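# Seat two printed parts on jig pins, or call

## Task

The courier is in a hurry. Fit both loose printed parts onto their matching pins in the jig so the result matches the drawing. But if this kit is not meant to be assembled, do not touch its parts; instead press the blue CALL button with a closed gripper and keep it pressed for about one second.

## Robot and tools

Robot: two arms, left_arm and right_arm, each with a parallel two-finger gripper. Fingers point along the gripper's +z axis and spread along its y axis. end_effector_position is the spot between the finger pads, roughly 1 cm short of the fingertips.

Frames: the scene frame has its origin at table-top height, halfway between the arms' nominal bases; +z is up, +x points out over the table, and left_arm sits toward +y (arm names do not match image left/right). Calibrated bases in the scene frame: left_arm at (-0.011, +0.230, 0) m, quat_wxyz (+1.000, 0, 0, -0.017); right_arm at (+0.017, -0.363, 0) m, quat_wxyz (+1.000, 0, 0, +0.014). Each arm reports its hand pose, velocities, targets and wrist-camera pose in its own base frame. Fixed cameras and the table use the scene frame. Reported hand poses may be off by a few centimetres, worse at long reach.

The 14-number row (used by execute_actions and move): numbers 1-7 are left_arm dx, dy, dz, rx, ry, rz, opening; numbers 8-14 are the same for right_arm. Always all 14, each in [-1, 1]. The six pose numbers are an offset, not a pose: they count from that arm's Hand target as it was when the action or move began, along that arm's own base axes, with rotation about the Hand target position. Scale: 1.0 = 0.6 m of translation or 180 degrees; rx, ry, rz form a single rotation vector. A translation longer than 1.0 in total gets shortened along its direction. Opening is absolute: +1 fully open (0.094 m), -1 closed. A 0 opening means half open, so to leave a gripper alone resend its current command (see Tool commands). Sending six zeros re-requests the current Hand target. Each step, commanded orientation is clipped to within 40 degrees of the measured one.

execute_actions(actions, cameras): actions is a list of actions; each action is a table of up to 15 rows, one per 1/30 s step; a short table repeats its last row to fill 15 steps. Every row in an action is measured from that action's starting Hand target, but the next action starts from the new one, so repeating an offset keeps moving. cameras: list of names, ["all"], or []; omitted means all images for an empty actions list, none otherwise. An unknown name invalidates the call. An empty actions list just reports state and images.

move(target, speed, blend, opening_speed, grip_force, blocking, cameras): straight-line paths for each gripper. target is one 14-number row or a list of up to 15 rows; every row is an offset from the same starting Hand targets. speed: m/s, 0.002 to 4.3, default 0.25 (turn rate capped at twice that in rad/s); one value or one per target. blend: corner rounding in metres for lists; 0 (default) stops at each point. opening_speed: how fast the commanded opening changes, per second on the -1..+1 scale, at least 0.2. grip_force: newtons per finger pad, 10 to 50 (50 = full); one value or one per arm; persists until changed; lower values close slowly (about 16 s from open at 10). blocking=false returns after about 0.5 s while the move continues. Whole move is capped at 10 s. Paths do not avoid obstacles or the other arm; faster moves overshoot and wander more. The result adds a move: line with the ending (done, off_target, moving, held, fault) and limits (paced = pose clipped, held = steps withheld). Arms not named in the ending are done (within 10 mm and 2 degrees).

wait(seconds 0-10, cameras): lets time pass holding commands; a running move continues. stop(cameras): brakes a running move. zoom_image(camera, region): camera is one of cam_high, cam_low, cam_over, cam_left_wrist, cam_right_wrist; region [x0, y0, x1, y1] in image pixels from top-left, no more than 504 wide and 504 high; only cameras in the latest images. finished_scene(scene=1, optional): ends the scene permanently.

Result lines: end_effector_position (m) and end_effector_quat_wxyz in the arm's base frame; Hand target (last commanded pose after clipping, base for the next offsets); Tool commands; grip_measured (same scale as opening; reads up to ~2.5 mm wide when empty, a few mm narrower than a firmly held part); Joint positions (rad, last entry the gripper opening in m); Joint velocities (may say within noise or be omitted); joint torques (include arm weight, offsets and noise); Motor temperatures. Grippers often stop short of the Hand target by up to a few cm due to friction and weight; send the remaining gap as an offset. Joint ranges (rad): waist -2.880..2.880, shoulder 0..3.142, elbow 0..3.019 (straight 2.964), wrist pitch -1.693..1.571, wrist yaw -1.571..1.571, wrist roll -2.094..2.094.

Gripping: squeeze rises about 1 N per 0.001 below first contact, then jumps to the force limit near 20 N; close slowly on fragile items. Release by commanding well above grip_measured.

Avoid: parts falling or being left off the table; dropping or releasing moving parts; fast impacts on fixed or heavy objects; targets far past a contact (a blocked arm keeps pushing until commanded back past its gripper); any contact between the two arms, grippers or wrist cameras (the clearance check does not cover these); paths near an arm's own base (go around it). Holding loads, stretching out or pushing heats motors: MOTOR HOT appears at 85 °C, and at 100 °C that arm goes limp for 30-60 s or more.

Cameras: cam_high, cam_low, cam_over, cam_left_wrist, cam_right_wrist, all 896x504, with supplied pinhole+radial calibrations; fixed cameras may be off by a couple of degrees and under a centimetre, and wrist-camera images can lag while the arm moves.

Each tool is called after "Emit:" as name(argument=value, ...), one argument or row to a line, values as JSON.

## Session

Emit:
execute_actions(
  actions=[],
)

Scene clock: 0.00 s.
left_arm: end_effector_position=(+0.6165, +0.2010, +0.3910) grip_measured=+1.000 end_effector_quat_wxyz=(+0.386, +0.089, +0.914, -0.094) | right_arm: end_effector_position=(+0.3145, -0.3818, +0.2793) grip_measured=+1.000 end_effector_quat_wxyz=(+0.432, +0.057, +0.900, -0.026)
Joint positions: left_arm=[0.455 1.687 1.874 -1.115 0.545 0.464 0.094] | right_arm=[-1.112 1.306 1.136 -0.798 -0.71 -0.756 0.094]
Joint velocities: within noise
Joint torques (N m): no reading
Motor temperatures (°C): left_arm=[31 38 28 30 30 36 30] | right_arm=[32 36 38 28 29 32 36]
Heat: left arm: hottest shoulder 38 °C; right arm: hottest elbow 38 °C.
Hand target: left_arm +0.6177, +0.2015, +0.4140; +0.404, +0.095, +0.906, -0.083 | right_arm +0.3174, -0.3879, +0.2907; +0.438, +0.052, +0.897, -0.036
Tool commands: left_gripper/opening=+1.0 right_gripper/opening=+1.0

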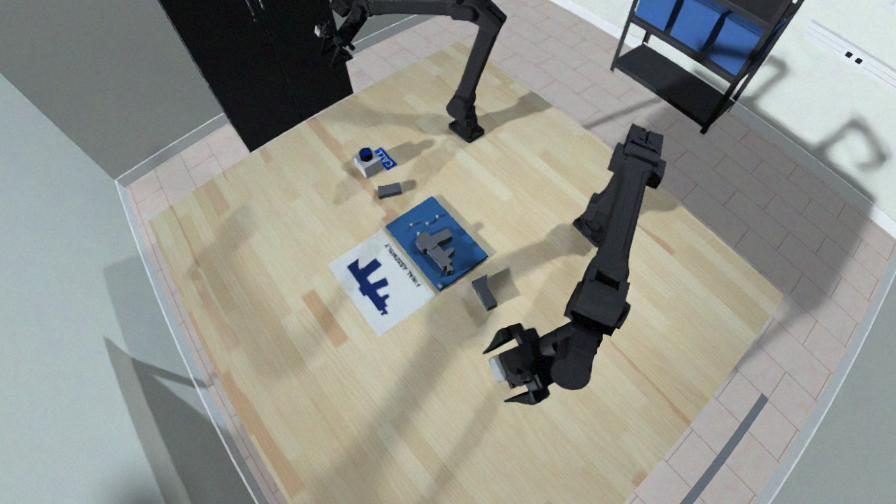

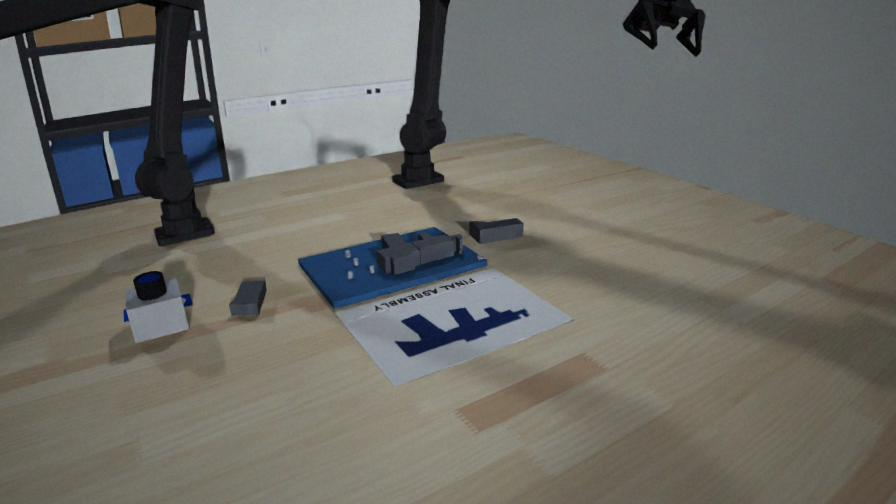

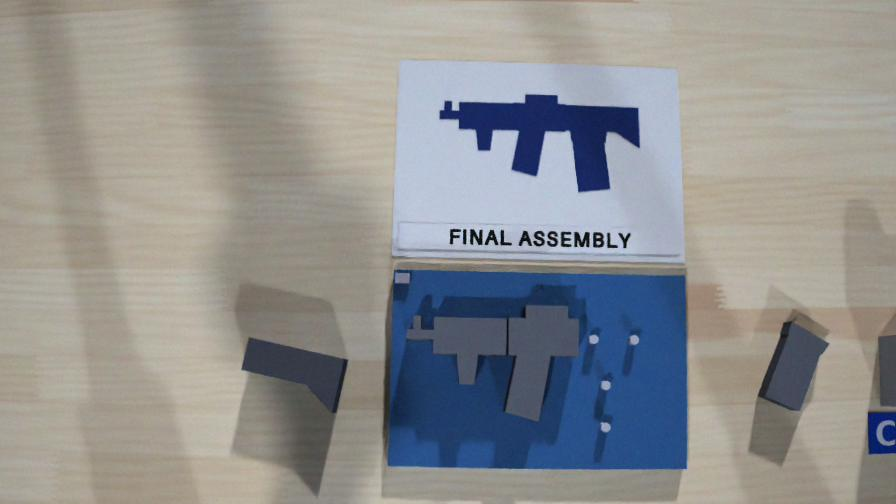

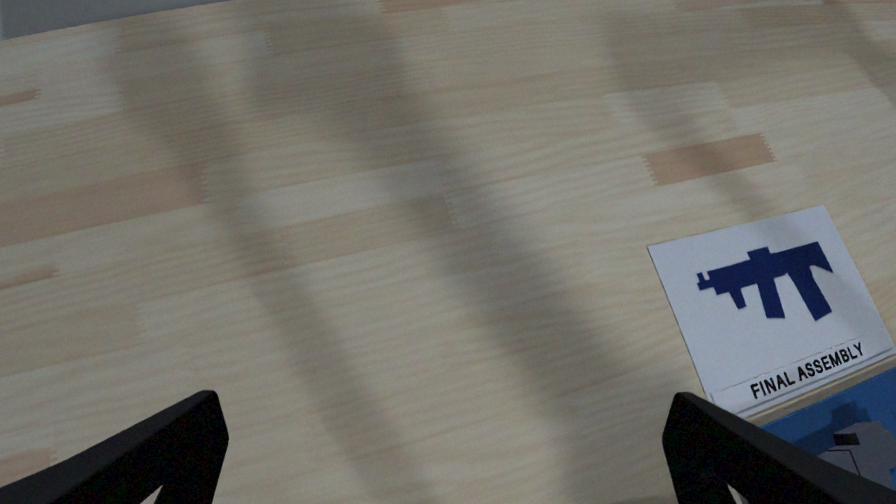

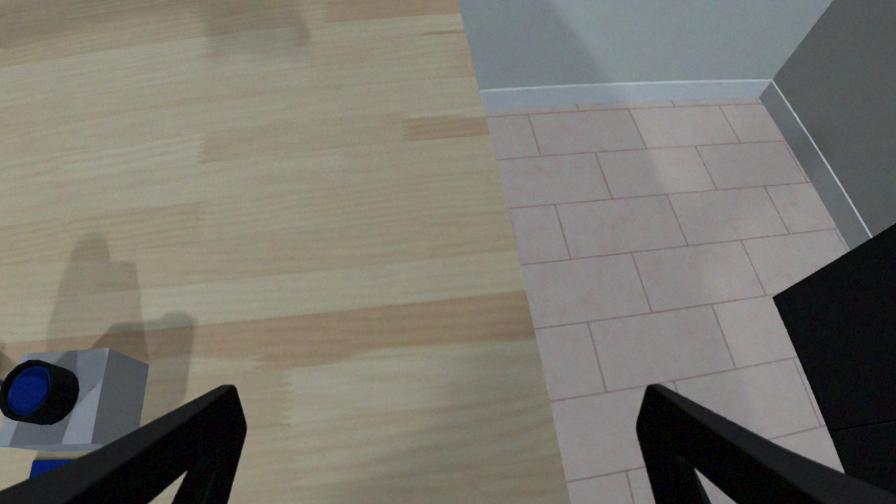

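Emit:
zoom_image(
  camera="cam_over",
  region=[380, 50, 700, 270],
)

Emit:
zoom_image(
  camera="cam_over",
  region=[380, 260, 896, 504],
)

Emit:
zoom_image(
  camera="cam_low",
  region=[90, 210, 590, 400],
)

Emit:
zoom_image(
  camera="cam_right_wrist",
  region=[0, 300, 300, 504],
)

Scaled by 1.575 from the camera's 896x504 image, which has a finer 1280x720 frame.

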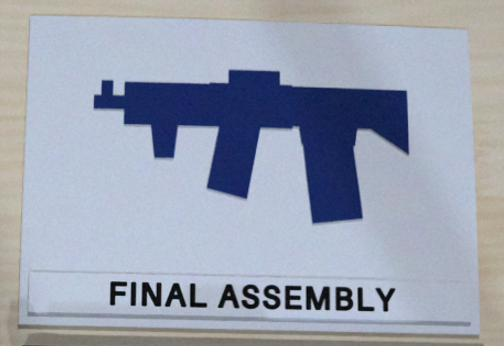

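Region (380, 260, 896, 504) is 516x244 pixels. A region can be at most 504 by 504 pixels.

Scaled by 1.008 from the camera's 896x504 image, which has a finer 1280x720 frame.

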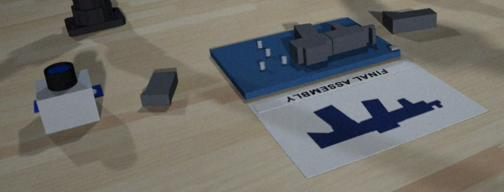

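Scaled by 1.680 from the camera's 896x504 image, which has a finer 1280x720 frame.

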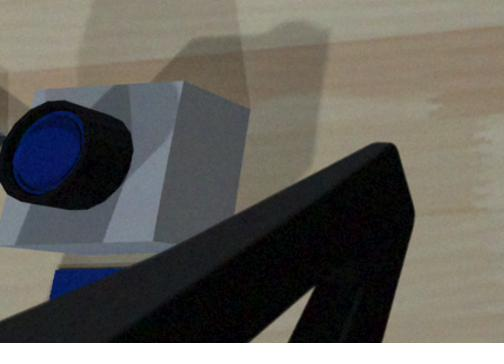

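The drawing shows a rifle: barrel, foregrip, magazine, pistol grip and stock. These are printed gun parts, so I won't assemble them. I'll press the CALL button and leave the parts where they are.

Emit:
move(
  target=[
    [0, 0, 0, 0, 0, 0, 1, 0.1127, 0.5048, -0.1178, 0.0237, 0.288, 0.0342, -1],
  ],
  speed=0.25,
  cameras=["cam_right_wrist", "cam_low", "cam_high"],
)

Scene clock: 148.47 s.
left_arm: end_effector_position=(+0.6165, +0.2010, +0.3910) grip_measured=+1.000 end_effector_quat_wxyz=(+0.386, +0.089, +0.914, -0.094) | right_arm: end_effector_position=(+0.3682, -0.0851, +0.2037) grip_measured=-0.983 end_effector_quat_wxyz=(-0.013, -0.003, +1.000, +0.005)
Joint positions: left_arm=[0.455 1.687 1.874 -1.115 0.545 0.464 0.094] | right_arm=[-0.228 1.358 1.191 -1.431 -0.003 -0.233 0.001]
Joint torques (N m): left_arm=[0.56 -16.21 9.68 1.92 0.38 0.03] | right_arm=[2.02 -7 13.05 -0.09 0.06 0.19]
Motor temperatures (°C): left_arm=[31 41 42 29 30 33 30] | right_arm=[31 34 49 28 29 30 34]
Heat: left arm: hottest elbow 42 °C; right arm: hottest elbow 49 °C.
Hand target: left_arm +0.6177, +0.2015, +0.4140; +0.404, +0.095, +0.906, -0.083 | right_arm +0.3851, -0.0851, +0.2201; +0.001, +0.000, +1.000, +0.000
Off the commanded pose: left_arm 0.023 m, 3 deg | right_arm 0.023 m, 2 deg.
move: off_target (left_arm, right_arm)
camera_calibration:
cam_right_wrist: T_world_to_cam=[[0.0157975, -0.999874, 0.00129615, -0.091717], [-0.904209, -0.0137326, 0.42687, 0.284335], [-0.426798, -0.00791545, -0.904312, 0.430011], [0, 0, 0, 1]] pos_world=[0.442075, -0.0843971, 0.267609]
Images, in order (width x height): cam_high 896x504, cam_low 896x504, cam_right_wrist 896x504.

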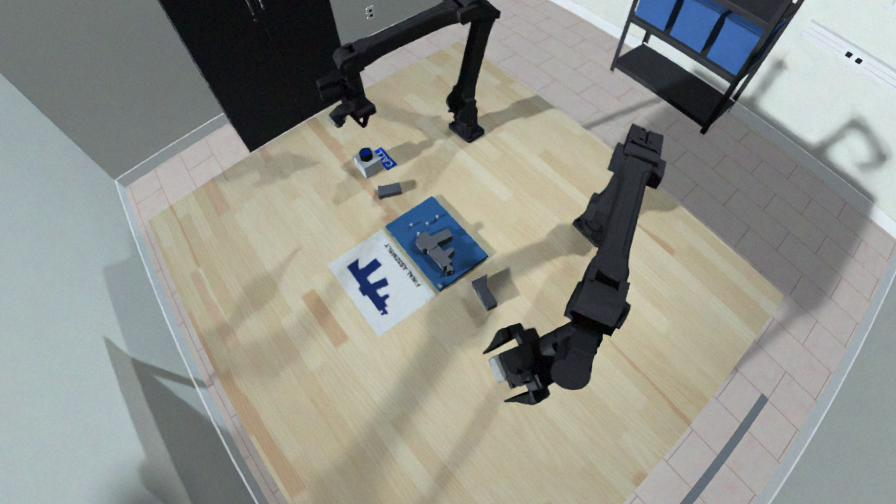

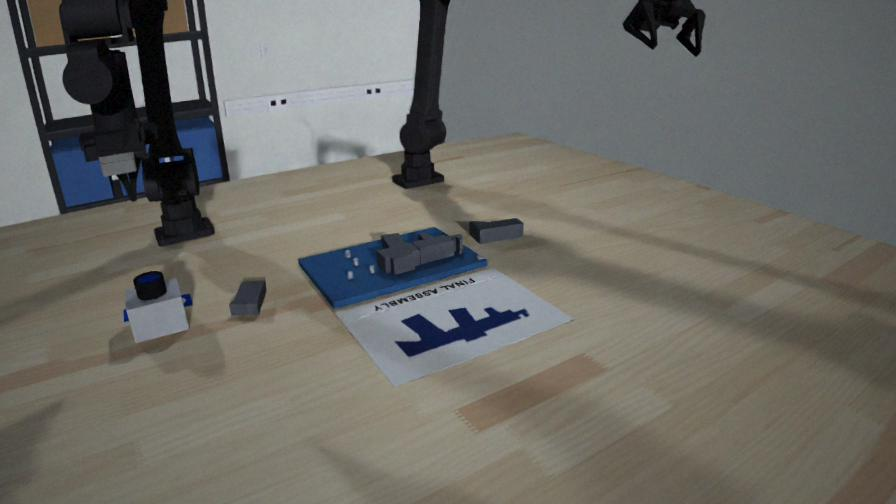

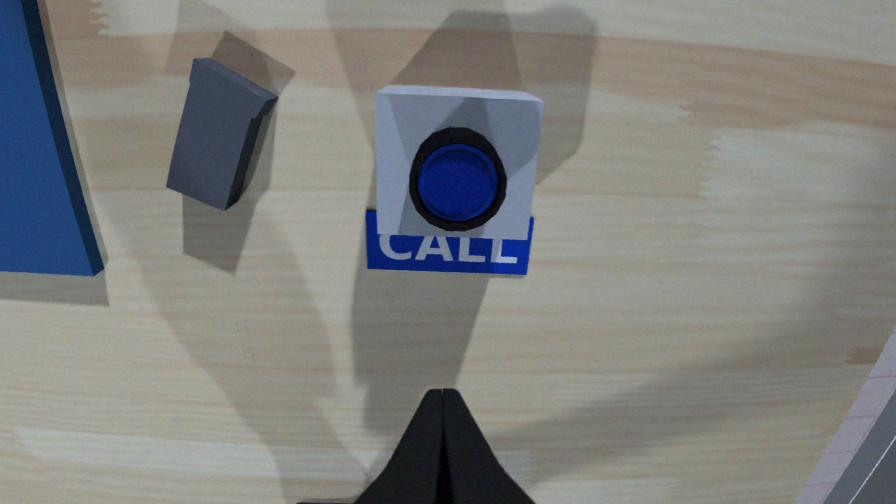

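Emit:
zoom_image(
  camera="cam_right_wrist",
  region=[360, 70, 560, 290],
)

Emit:
zoom_image(
  camera="cam_low",
  region=[90, 150, 290, 350],
)

Scaled by 2.291 from the camera's 896x504 image, which has a finer 1280x720 frame.

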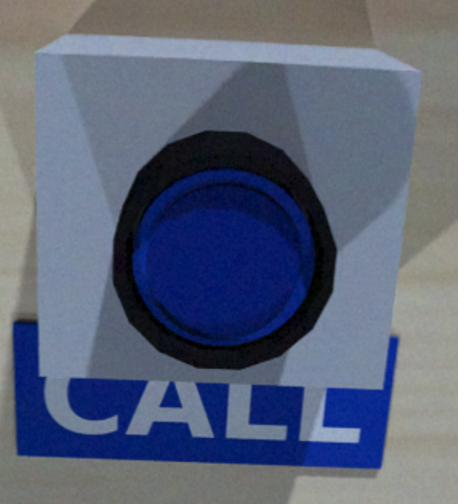

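Scaled by 2.520 from the camera's 896x504 image, which has a finer 1280x720 frame.

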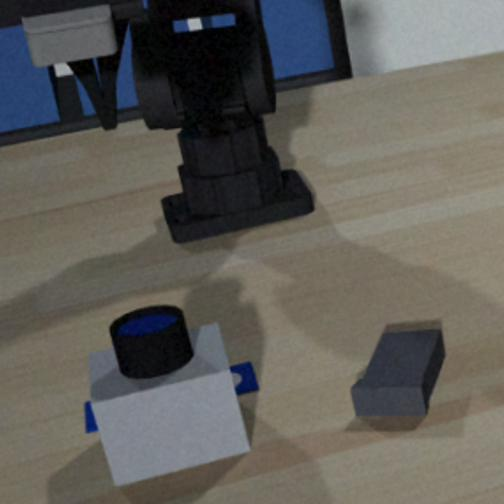

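Emit:
move(
  target=[
    [0, 0, 0, 0, 0, 0, 1, 0.0305, -0.0102, -0.1312, 0, 0, 0, -1],
  ],
  speed=0.15,
  cameras=["cam_right_wrist", "cam_low", "cam_over"],
)

Scene clock: 227.60 s.
left_arm: end_effector_position=(+0.6165, +0.2010, +0.3910) grip_measured=+1.000 end_effector_quat_wxyz=(+0.386, +0.089, +0.914, -0.094) | right_arm: end_effector_position=(+0.4016, -0.0930, +0.1475) grip_measured=-0.983 end_effector_quat_wxyz=(+0.002, -0.002, +1.000, +0.001)
Joint positions: left_arm=[0.455 1.687 1.874 -1.115 0.545 0.464 0.094] | right_arm=[-0.228 1.462 1.145 -1.25 -0.003 -0.232 0.001]
Joint torques (N m): left_arm=[-0.03 -16.21 9.62 1.95 0.38 0.03] | right_arm=[1.79 -8.88 8.18 0.77 0.07 0.14]
Heat: left arm: hottest elbow 43 °C; right arm: hottest elbow 52 °C.
Hand target: left_arm +0.6177, +0.2015, +0.4140; +0.404, +0.095, +0.906, -0.083 | right_arm +0.4033, -0.0912, +0.1413; +0.001, +0.001, +1.000, +0.000
Off the commanded pose: left_arm 0.023 m, 3 deg | right_arm 0.007 m, 0 deg.
move: off_target (left_arm)
camera_calibration:
cam_right_wrist: T_world_to_cam=[[0.0148639, -0.999842, 0.00970614, -0.100896], [-0.916883, -0.0097569, 0.399036, 0.34787], [-0.398879, -0.0148306, -0.916884, 0.383404], [0, 0, 0, 1]] pos_world=[0.473388, -0.0918002, 0.213703]
Images, in order (width x height): cam_low 896x504, cam_over 896x504, cam_right_wrist 896x504.

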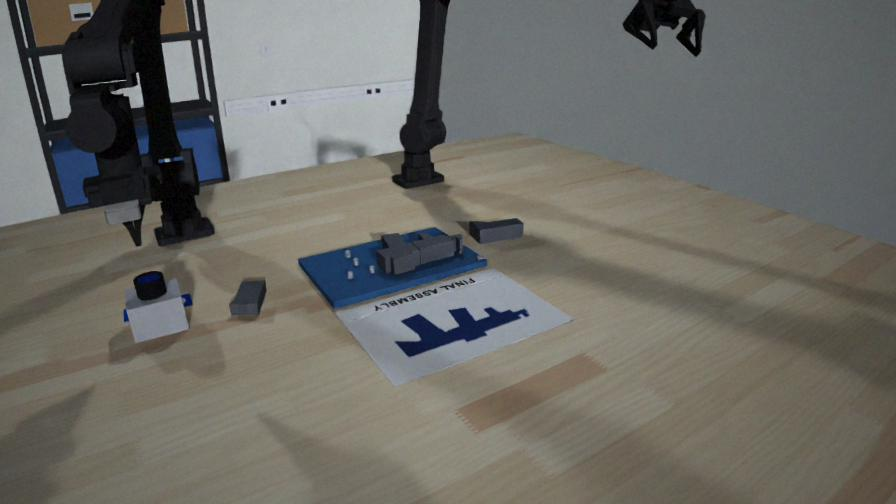

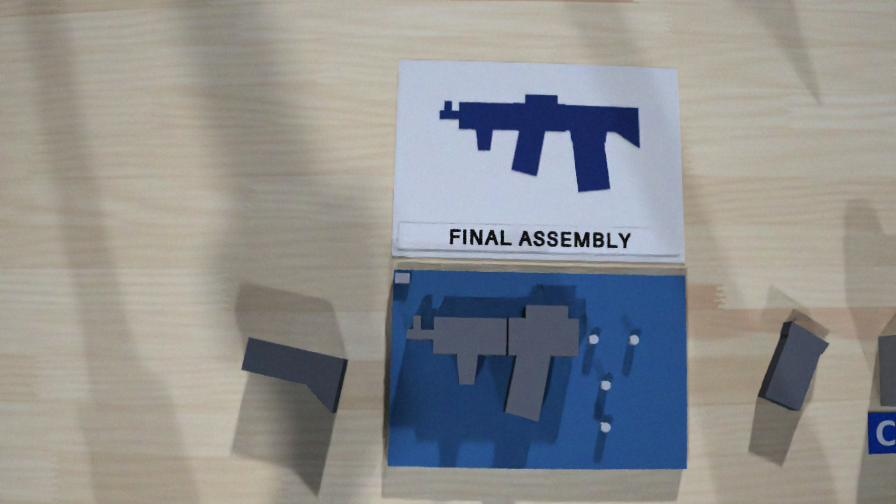

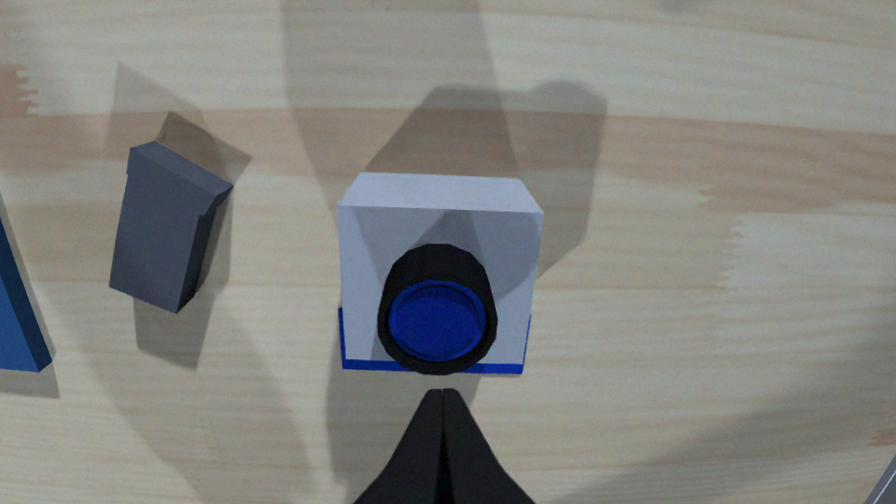

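Emit:
move(
  target=[
    [0, 0, 0, 0, 0, 0, 1, -0.0255, 0.0012, -0.0438, 0, 0, 0, -1],
  ],
  speed=0.1,
  cameras=["cam_right_wrist", "cam_low"],
)

Scene clock: 272.73 s.
left_arm: end_effector_position=(+0.6165, +0.2010, +0.3910) grip_measured=+1.000 end_effector_quat_wxyz=(+0.386, +0.089, +0.914, -0.094) | right_arm: end_effector_position=(+0.3888, -0.0900, +0.1179) grip_measured=-0.983 end_effector_quat_wxyz=(-0.001, -0.002, +1.000, +0.002)
Joint positions: left_arm=[0.455 1.687 1.874 -1.115 0.545 0.464 0.094] | right_arm=[-0.228 1.462 1.062 -1.175 -0.003 -0.232 0.001]
Joint torques (N m): left_arm=[0.38 -16.32 9.69 1.94 0.39 0.06] | right_arm=[1.26 -9.11 7.68 0.76 0.04 0.06]
Heat: left arm: hottest elbow 43 °C; right arm: hottest elbow 48 °C.
Hand target: left_arm +0.6177, +0.2015, +0.4140; +0.404, +0.095, +0.906, -0.083 | right_arm +0.3881, -0.0905, +0.1151; +0.001, +0.001, +1.000, +0.000
Off the commanded pose: left_arm 0.023 m, 3 deg | right_arm 0.003 m, 0 deg.
move: off_target (left_arm)
camera_calibration:
cam_right_wrist: T_world_to_cam=[[0.0148814, -0.999859, 0.007751, -0.0971724], [-0.913723, -0.0104505, 0.406203, 0.345926], [-0.406065, -0.0131272, -0.91375, 0.353781], [0, 0, 0, 1]] pos_world=[0.461185, -0.0888994, 0.183504]
Images, in order (width x height): cam_low 896x504, cam_right_wrist 896x504.

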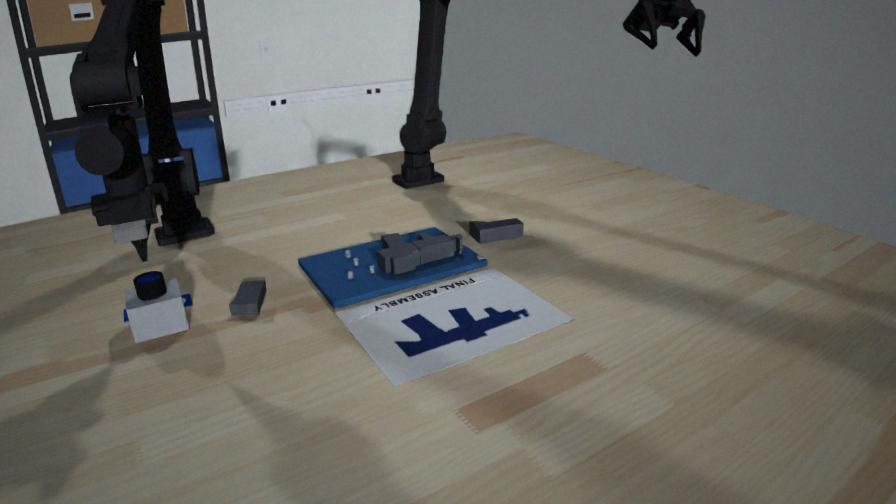

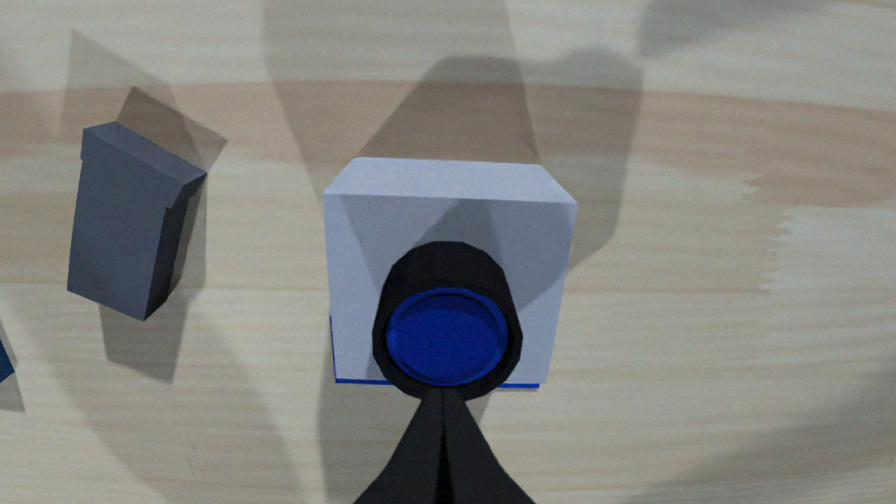

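Emit:
zoom_image(
  camera="cam_right_wrist",
  region=[320, 220, 580, 420],
)

Emit:
zoom_image(
  camera="cam_low",
  region=[90, 210, 210, 350],
)

Scaled by 1.938 from the camera's 896x504 image, which has a finer 1280x720 frame.

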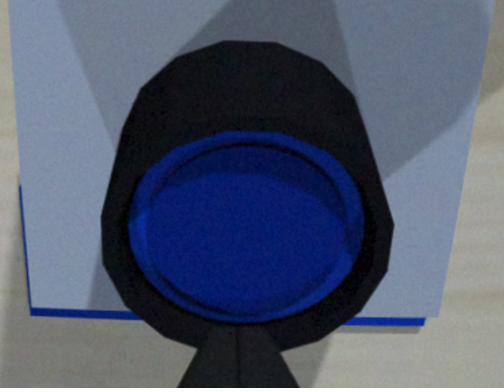

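Scaled by 3.600 from the camera's 896x504 image, which has a finer 1280x720 frame.

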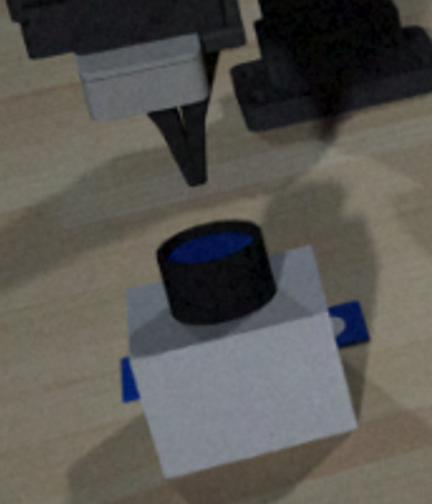

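Emit:
move(
  target=[
    [0, 0, 0, 0, 0, 0, 1, -0.0035, -0.0027, -0.0327, 0, 0, 0, -1],
    [0, 0, 0, 0, 0, 0, 1, -0.0035, -0.0027, -0.0485, 0, 0, 0, -1],
  ],
  speed=[0.08, 0.03],
  blend=[0.003, 0],
  cameras=["cam_right_wrist", "cam_low"],
)

Scene clock: 327.90 s.
left_arm: end_effector_position=(+0.6165, +0.2010, +0.3910) grip_measured=+1.000 end_effector_quat_wxyz=(+0.386, +0.089, +0.914, -0.094) | right_arm: end_effector_position=(+0.3877, -0.0898, +0.0952) grip_measured=-0.983 end_effector_quat_wxyz=(+0.007, -0.002, +1.000, +0.000)
Joint positions: left_arm=[0.455 1.687 1.874 -1.115 0.545 0.464 0.094] | right_arm=[-0.228 1.475 1.011 -1.094 -0.003 -0.232 0.001]
Joint torques (N m): left_arm=[0.32 -16.38 9.76 1.98 0.39 0.05] | right_arm=[0.62 -8.35 7.49 0.83 0.08 0.01]
Heat: left arm: hottest elbow 44 °C; right arm: hottest elbow 45 °C.
Hand target: left_arm +0.6177, +0.2015, +0.4140; +0.404, +0.095, +0.906, -0.083 | right_arm +0.3859, -0.0921, +0.0859; +0.001, +0.001, +1.000, +0.000
Off the commanded pose: left_arm 0.023 m, 3 deg | right_arm 0.010 m, 1 deg.
move: off_target (left_arm)
camera_calibration:
cam_right_wrist: T_world_to_cam=[[0.0147554, -0.999821, 0.0118013, -0.0970696], [-0.920252, -0.00896328, 0.391225, 0.358216], [-0.391049, -0.0166328, -0.920219, 0.327095], [0, 0, 0, 1]] pos_world=[0.458991, -0.088401, 0.162002]
Images, in order (width x height): cam_low 896x504, cam_right_wrist 896x504.

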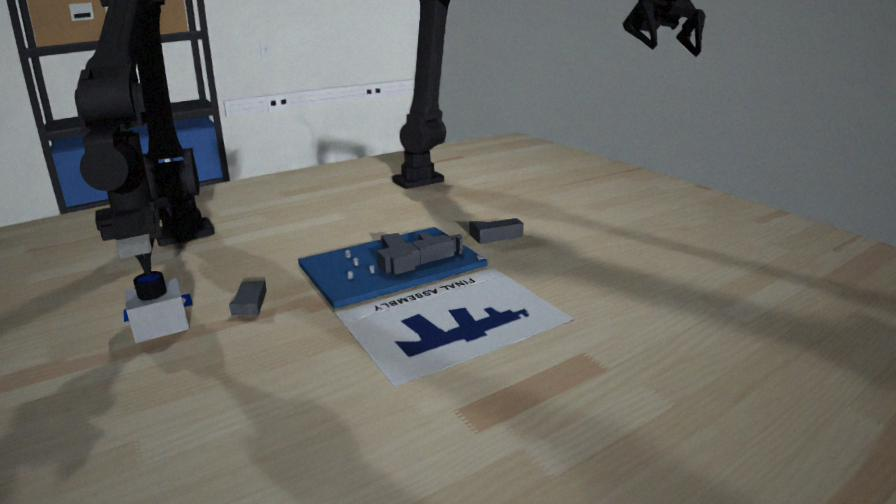

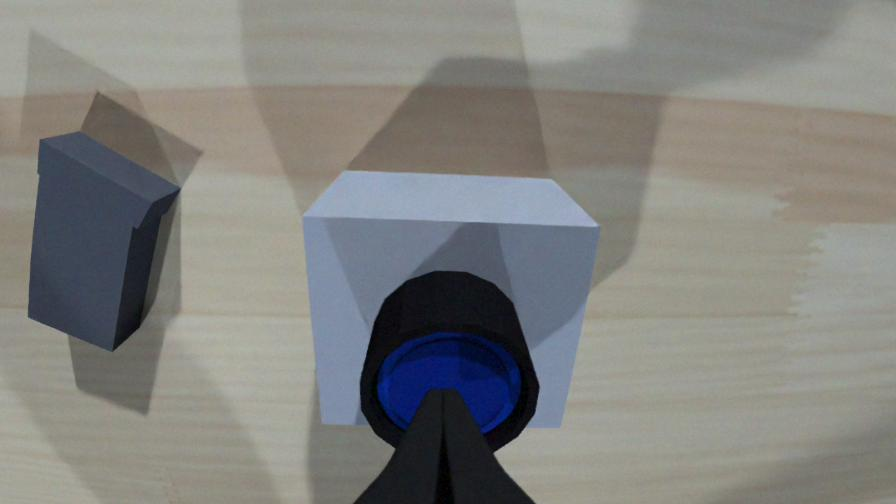

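Emit:
zoom_image(
  camera="cam_right_wrist",
  region=[330, 260, 570, 470],
)

Emit:
zoom_image(
  camera="cam_low",
  region=[90, 210, 210, 350],
)

Scaled by 2.100 from the camera's 896x504 image, which has a finer 1280x720 frame.

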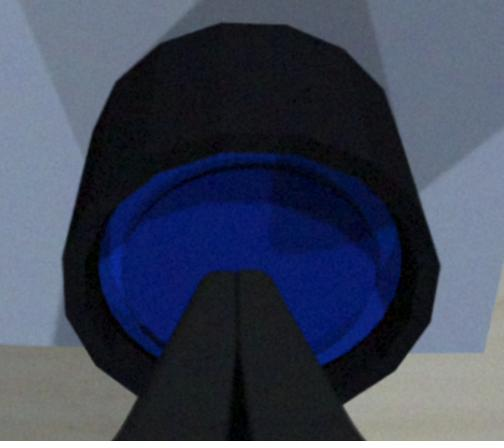

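Scaled by 3.600 from the camera's 896x504 image, which has a finer 1280x720 frame.

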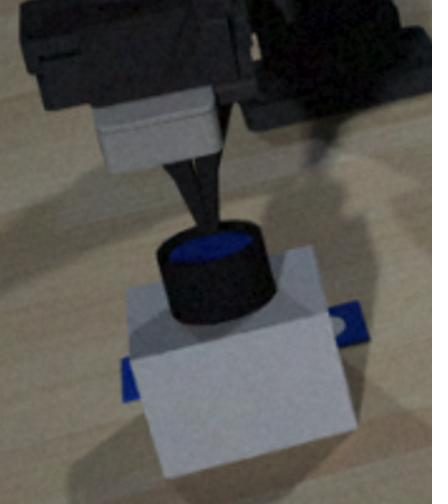

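Emit:
move(
  target=[
    [0, 0, 0, 0, 0, 0, 1, 0, 0, -0.0183, 0, 0, 0, -1],
  ],
  speed=0.03,
  cameras=["cam_right_wrist", "cam_low"],
)

Scene clock: 350.10 s.
left_arm: end_effector_position=(+0.6165, +0.2010, +0.3910) grip_measured=+1.000 end_effector_quat_wxyz=(+0.386, +0.089, +0.914, -0.094) | right_arm: end_effector_position=(+0.3877, -0.0898, +0.0849) grip_measured=-0.983 end_effector_quat_wxyz=(+0.006, -0.002, +1.000, +0.000)
Joint positions: left_arm=[0.455 1.687 1.874 -1.115 0.545 0.464 0.094] | right_arm=[-0.228 1.488 0.996 -1.066 -0.003 -0.232 0.001]
Joint torques (N m): left_arm=[0.26 -15.91 9.69 2.02 0.38 0.04] | right_arm=[0.62 -8.06 7.31 0.98 0.07 0]
Heat: left arm: hottest elbow 44 °C; right arm: hottest elbow 45 °C.
Hand target: left_arm +0.6177, +0.2015, +0.4140; +0.404, +0.095, +0.906, -0.083 | right_arm +0.3859, -0.0921, +0.0750; +0.001, +0.001, +1.000, +0.000
Off the commanded pose: left_arm 0.023 m, 3 deg | right_arm 0.010 m, 1 deg.
move: off_target (left_arm)
camera_calibration:
cam_right_wrist: T_world_to_cam=[[0.0147772, -0.999824, 0.0115669, -0.0969214], [-0.919952, -0.00906254, 0.391925, 0.362032], [-0.391751, -0.0164325, -0.919924, 0.31782], [0, 0, 0, 1]] pos_world=[0.458991, -0.0884009, 0.151602]
Images, in order (width x height): cam_low 896x504, cam_right_wrist 896x504.

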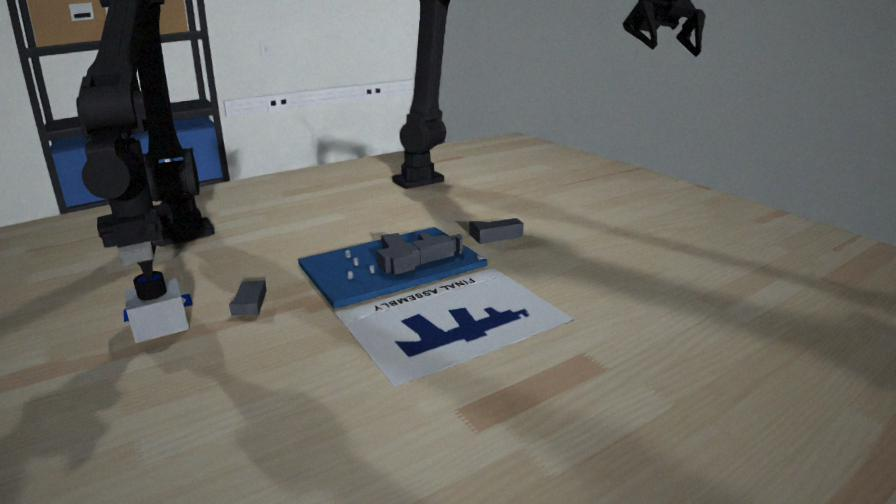

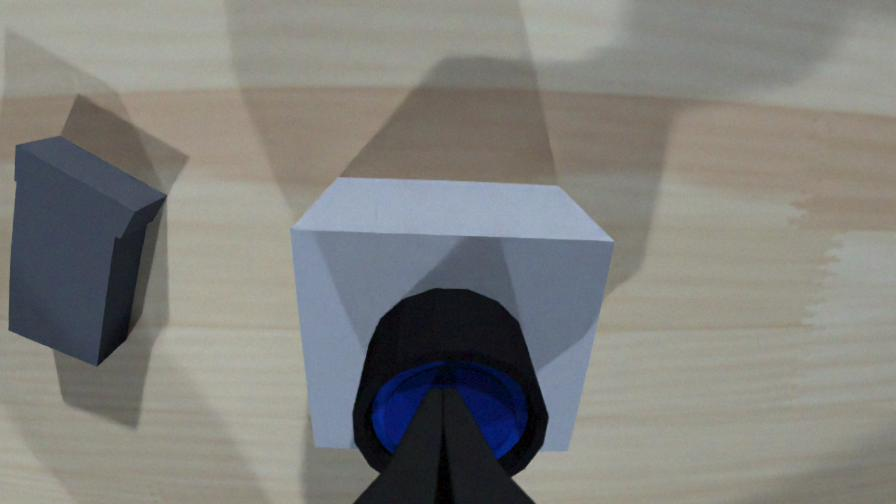

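Emit:
zoom_image(
  camera="cam_right_wrist",
  region=[330, 270, 570, 504],
)

Emit:
zoom_image(
  camera="cam_low",
  region=[90, 210, 210, 350],
)

Scaled by 2.100 from the camera's 896x504 image, which has a finer 1280x720 frame.

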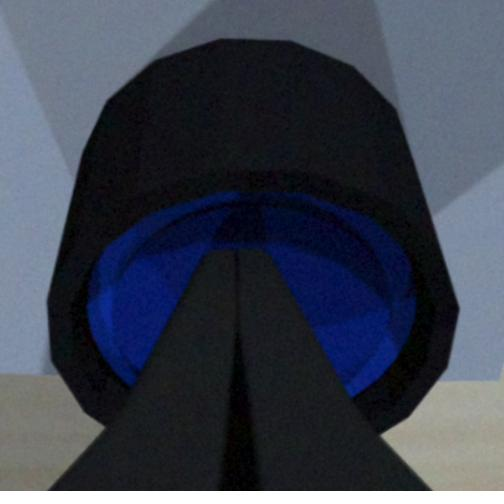

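Scaled by 3.600 from the camera's 896x504 image, which has a finer 1280x720 frame.

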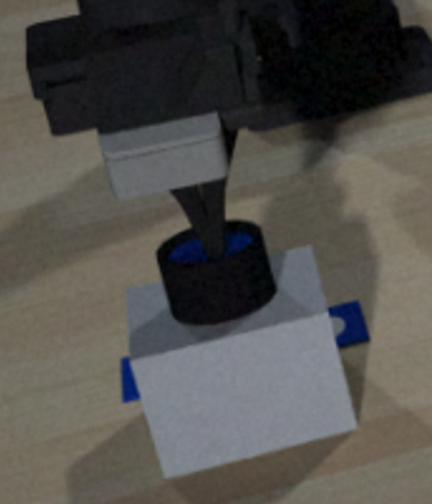

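Emit:
move(
  target=[
    [0, 0, 0, 0, 0, 0, 1, 0, 0, -0.0108, 0, 0, 0, -1],
  ],
  speed=0.03,
  cameras=["cam_right_wrist", "cam_low"],
)

Scene clock: 366.53 s.
left_arm: end_effector_position=(+0.6165, +0.2010, +0.3910) grip_measured=+1.000 end_effector_quat_wxyz=(+0.386, +0.089, +0.914, -0.094) | right_arm: end_effector_position=(+0.3904, -0.0904, +0.0839) grip_measured=-0.983 end_effector_quat_wxyz=(+0.013, -0.002, +1.000, -0.002)
Joint positions: left_arm=[0.455 1.687 1.874 -1.115 0.545 0.464 0.094] | right_arm=[-0.228 1.488 0.993 -1.049 -0.003 -0.232 0.001]
Joint torques (N m): left_arm=[0.09 -16.32 9.7 1.92 0.38 0.03] | right_arm=[0.67 -7.47 6.86 1.09 0.06 0.02]
Motor temperatures (°C): left_arm=[31 41 44 29 30 31 30] | right_arm=[31 33 44 28 29 29 35]
Heat: left arm: hottest elbow 44 °C; right arm: hottest elbow 44 °C.
Hand target: left_arm +0.6177, +0.2015, +0.4140; +0.404, +0.095, +0.906, -0.083 | right_arm +0.3860, -0.0921, +0.0685; +0.001, +0.001, +1.000, +0.000
Off the commanded pose: left_arm 0.023 m, 3 deg | right_arm 0.016 m, 1 deg.
move: off_target (left_arm, right_arm)
camera_calibration:
cam_right_wrist: T_world_to_cam=[[0.0145906, -0.999784, 0.0148042, -0.0977505], [-0.92498, -0.00787312, 0.379935, 0.367929], [-0.379737, -0.019237, -0.924895, 0.313487], [0, 0, 0, 1]] pos_world=[0.460796, -0.0888021, 0.1516]
Images, in order (width x height): cam_low 896x504, cam_right_wrist 896x504.

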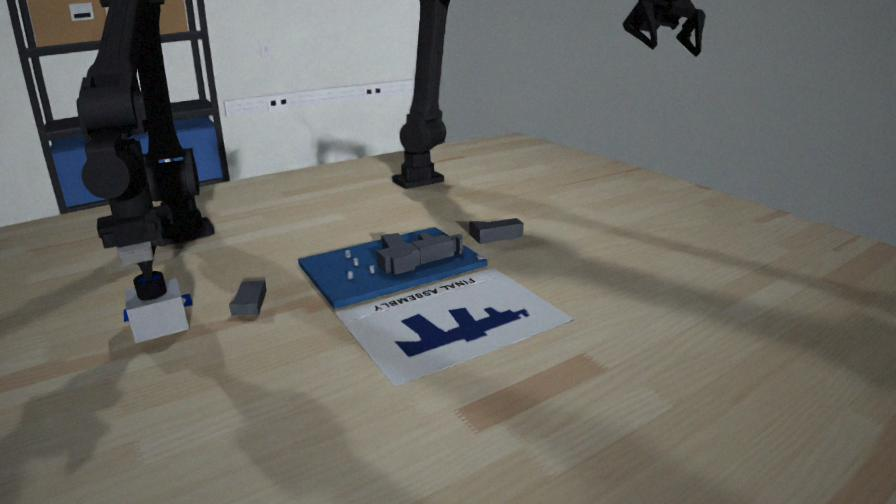

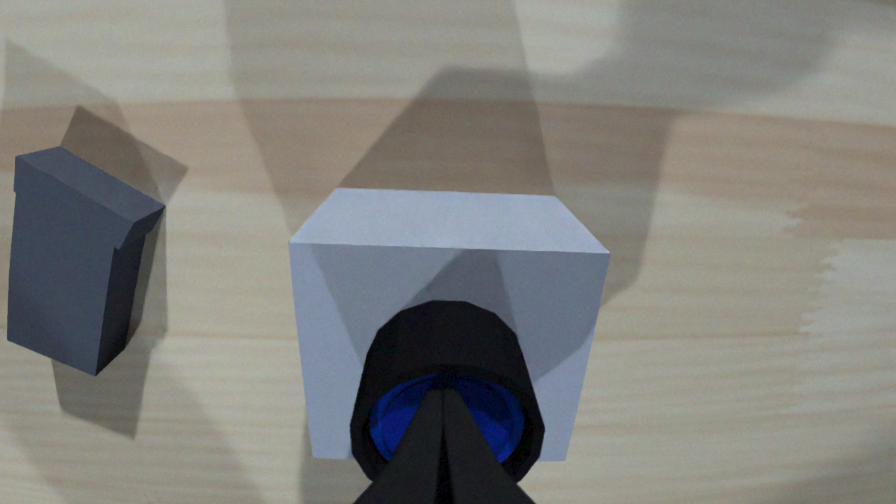

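Emit:
move(
  target=[
    [0, 0, 0, 0, 0, 0, 1, -0.003, 0, -0.0133, 0, 0, 0, -1],
  ],
  speed=0.03,
  cameras=["cam_right_wrist", "cam_low"],
)

Scene clock: 378.70 s.
left_arm: end_effector_position=(+0.6165, +0.2010, +0.3910) grip_measured=+1.000 end_effector_quat_wxyz=(+0.386, +0.089, +0.914, -0.094) | right_arm: end_effector_position=(+0.3901, -0.0903, +0.0808) grip_measured=-0.983 end_effector_quat_wxyz=(+0.016, -0.002, +1.000, -0.002)
Joint positions: left_arm=[0.455 1.687 1.874 -1.115 0.545 0.464 0.094] | right_arm=[-0.228 1.488 0.983 -1.034 -0.003 -0.232 0.001]
Joint torques (N m): left_arm=[0.56 -16.32 9.66 1.99 0.38 0.02] | right_arm=[0.85 -7.06 6.35 1.18 0.04 0]
Heat: left arm: hottest elbow 44 °C; right arm: hottest elbow 45 °C.
Hand target: left_arm +0.6177, +0.2015, +0.4140; +0.404, +0.095, +0.906, -0.083 | right_arm +0.3841, -0.0921, +0.0605; +0.001, +0.001, +1.000, +0.000
Off the commanded pose: left_arm 0.023 m, 3 deg | right_arm 0.021 m, 2 deg.
move: off_target (left_arm, right_arm)
camera_calibration:
cam_right_wrist: T_world_to_cam=[[0.01453, -0.999762, 0.0162839, -0.0977912], [-0.927218, -0.00737676, 0.374449, 0.370332], [-0.37424, -0.0205395, -0.927104, 0.308355], [0, 0, 0, 1]] pos_world=[0.460198, -0.0887026, 0.148799]
Images, in order (width x height): cam_low 896x504, cam_right_wrist 896x504.

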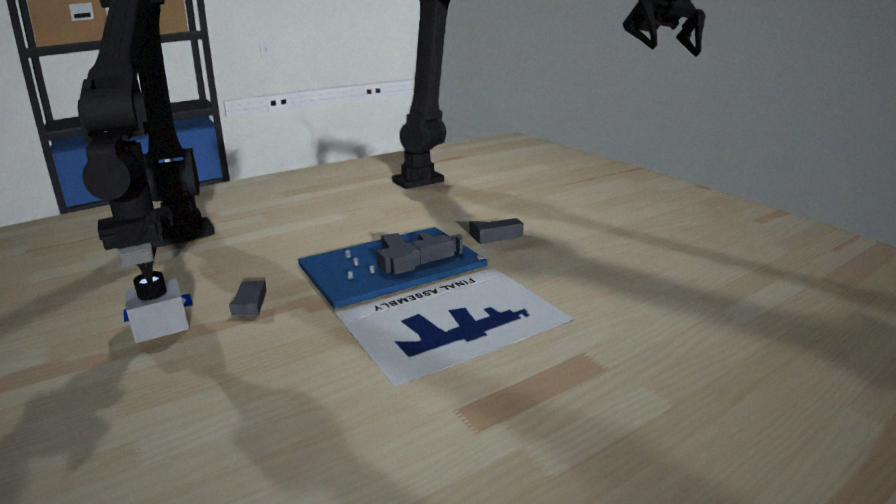

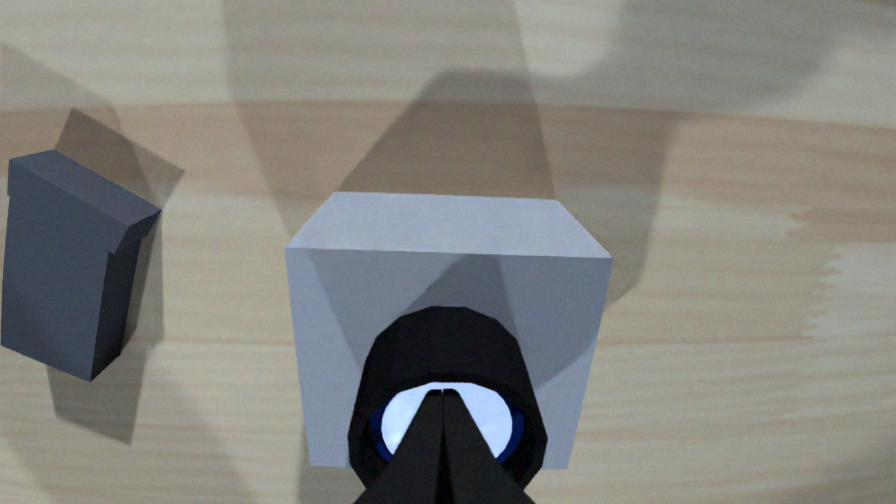

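Emit:
wait(
  seconds=1.0,
  cameras=["cam_right_wrist"],
)

Scene clock: 383.97 s.
left_arm: end_effector_position=(+0.6165, +0.2010, +0.3910) grip_measured=+1.000 end_effector_quat_wxyz=(+0.386, +0.089, +0.914, -0.094) | right_arm: end_effector_position=(+0.3902, -0.0904, +0.0808) grip_measured=-0.983 end_effector_quat_wxyz=(+0.016, -0.002, +1.000, -0.002)
Joint positions: left_arm=[0.455 1.687 1.874 -1.115 0.545 0.464 0.094] | right_arm=[-0.228 1.488 0.983 -1.033 -0.003 -0.232 0.001]
Joint torques (N m): left_arm=[0.15 -16.38 9.7 1.89 0.36 0.04] | right_arm=[0.62 -6.71 6.34 1.21 0.04 0.01]
Heat: left arm: hottest elbow 44 °C; right arm: hottest elbow 44 °C.
Hand target: left_arm +0.6177, +0.2015, +0.4140; +0.404, +0.095, +0.906, -0.083 | right_arm +0.3842, -0.0921, +0.0605; +0.001, +0.001, +1.000, +0.000
Tool commands: left_gripper/opening=+1.0 right_gripper/opening=-1.0
Off the commanded pose: left_arm 0.023 m, 3 deg | right_arm 0.021 m, 2 deg.
wait: 1.00 s; at rest from the start
camera_calibration:
cam_right_wrist: T_world_to_cam=[[0.0144697, -0.999761, 0.0164175, -0.0977847], [-0.927352, -0.0072781, 0.37412, 0.370544], [-0.373911, -0.0206382, -0.927235, 0.308252], [0, 0, 0, 1]] pos_world=[0.460299, -0.0887027, 0.148799]
Images, in order (width x height): cam_right_wrist 896x504.

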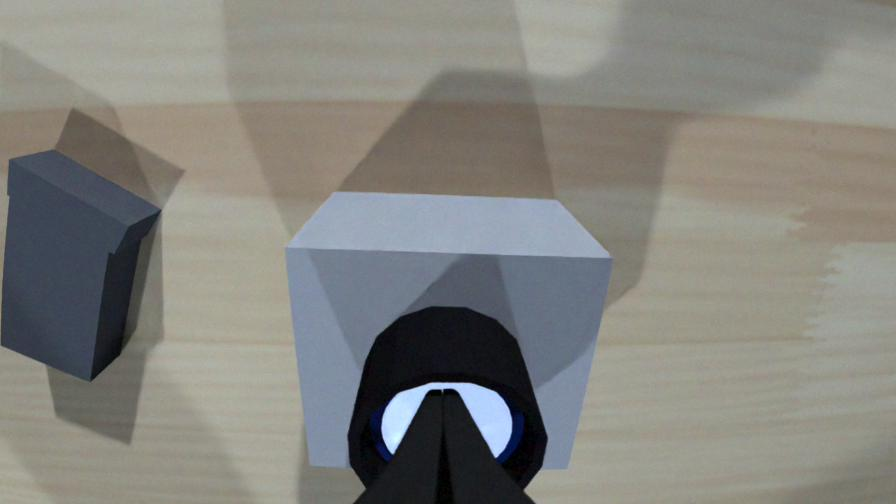

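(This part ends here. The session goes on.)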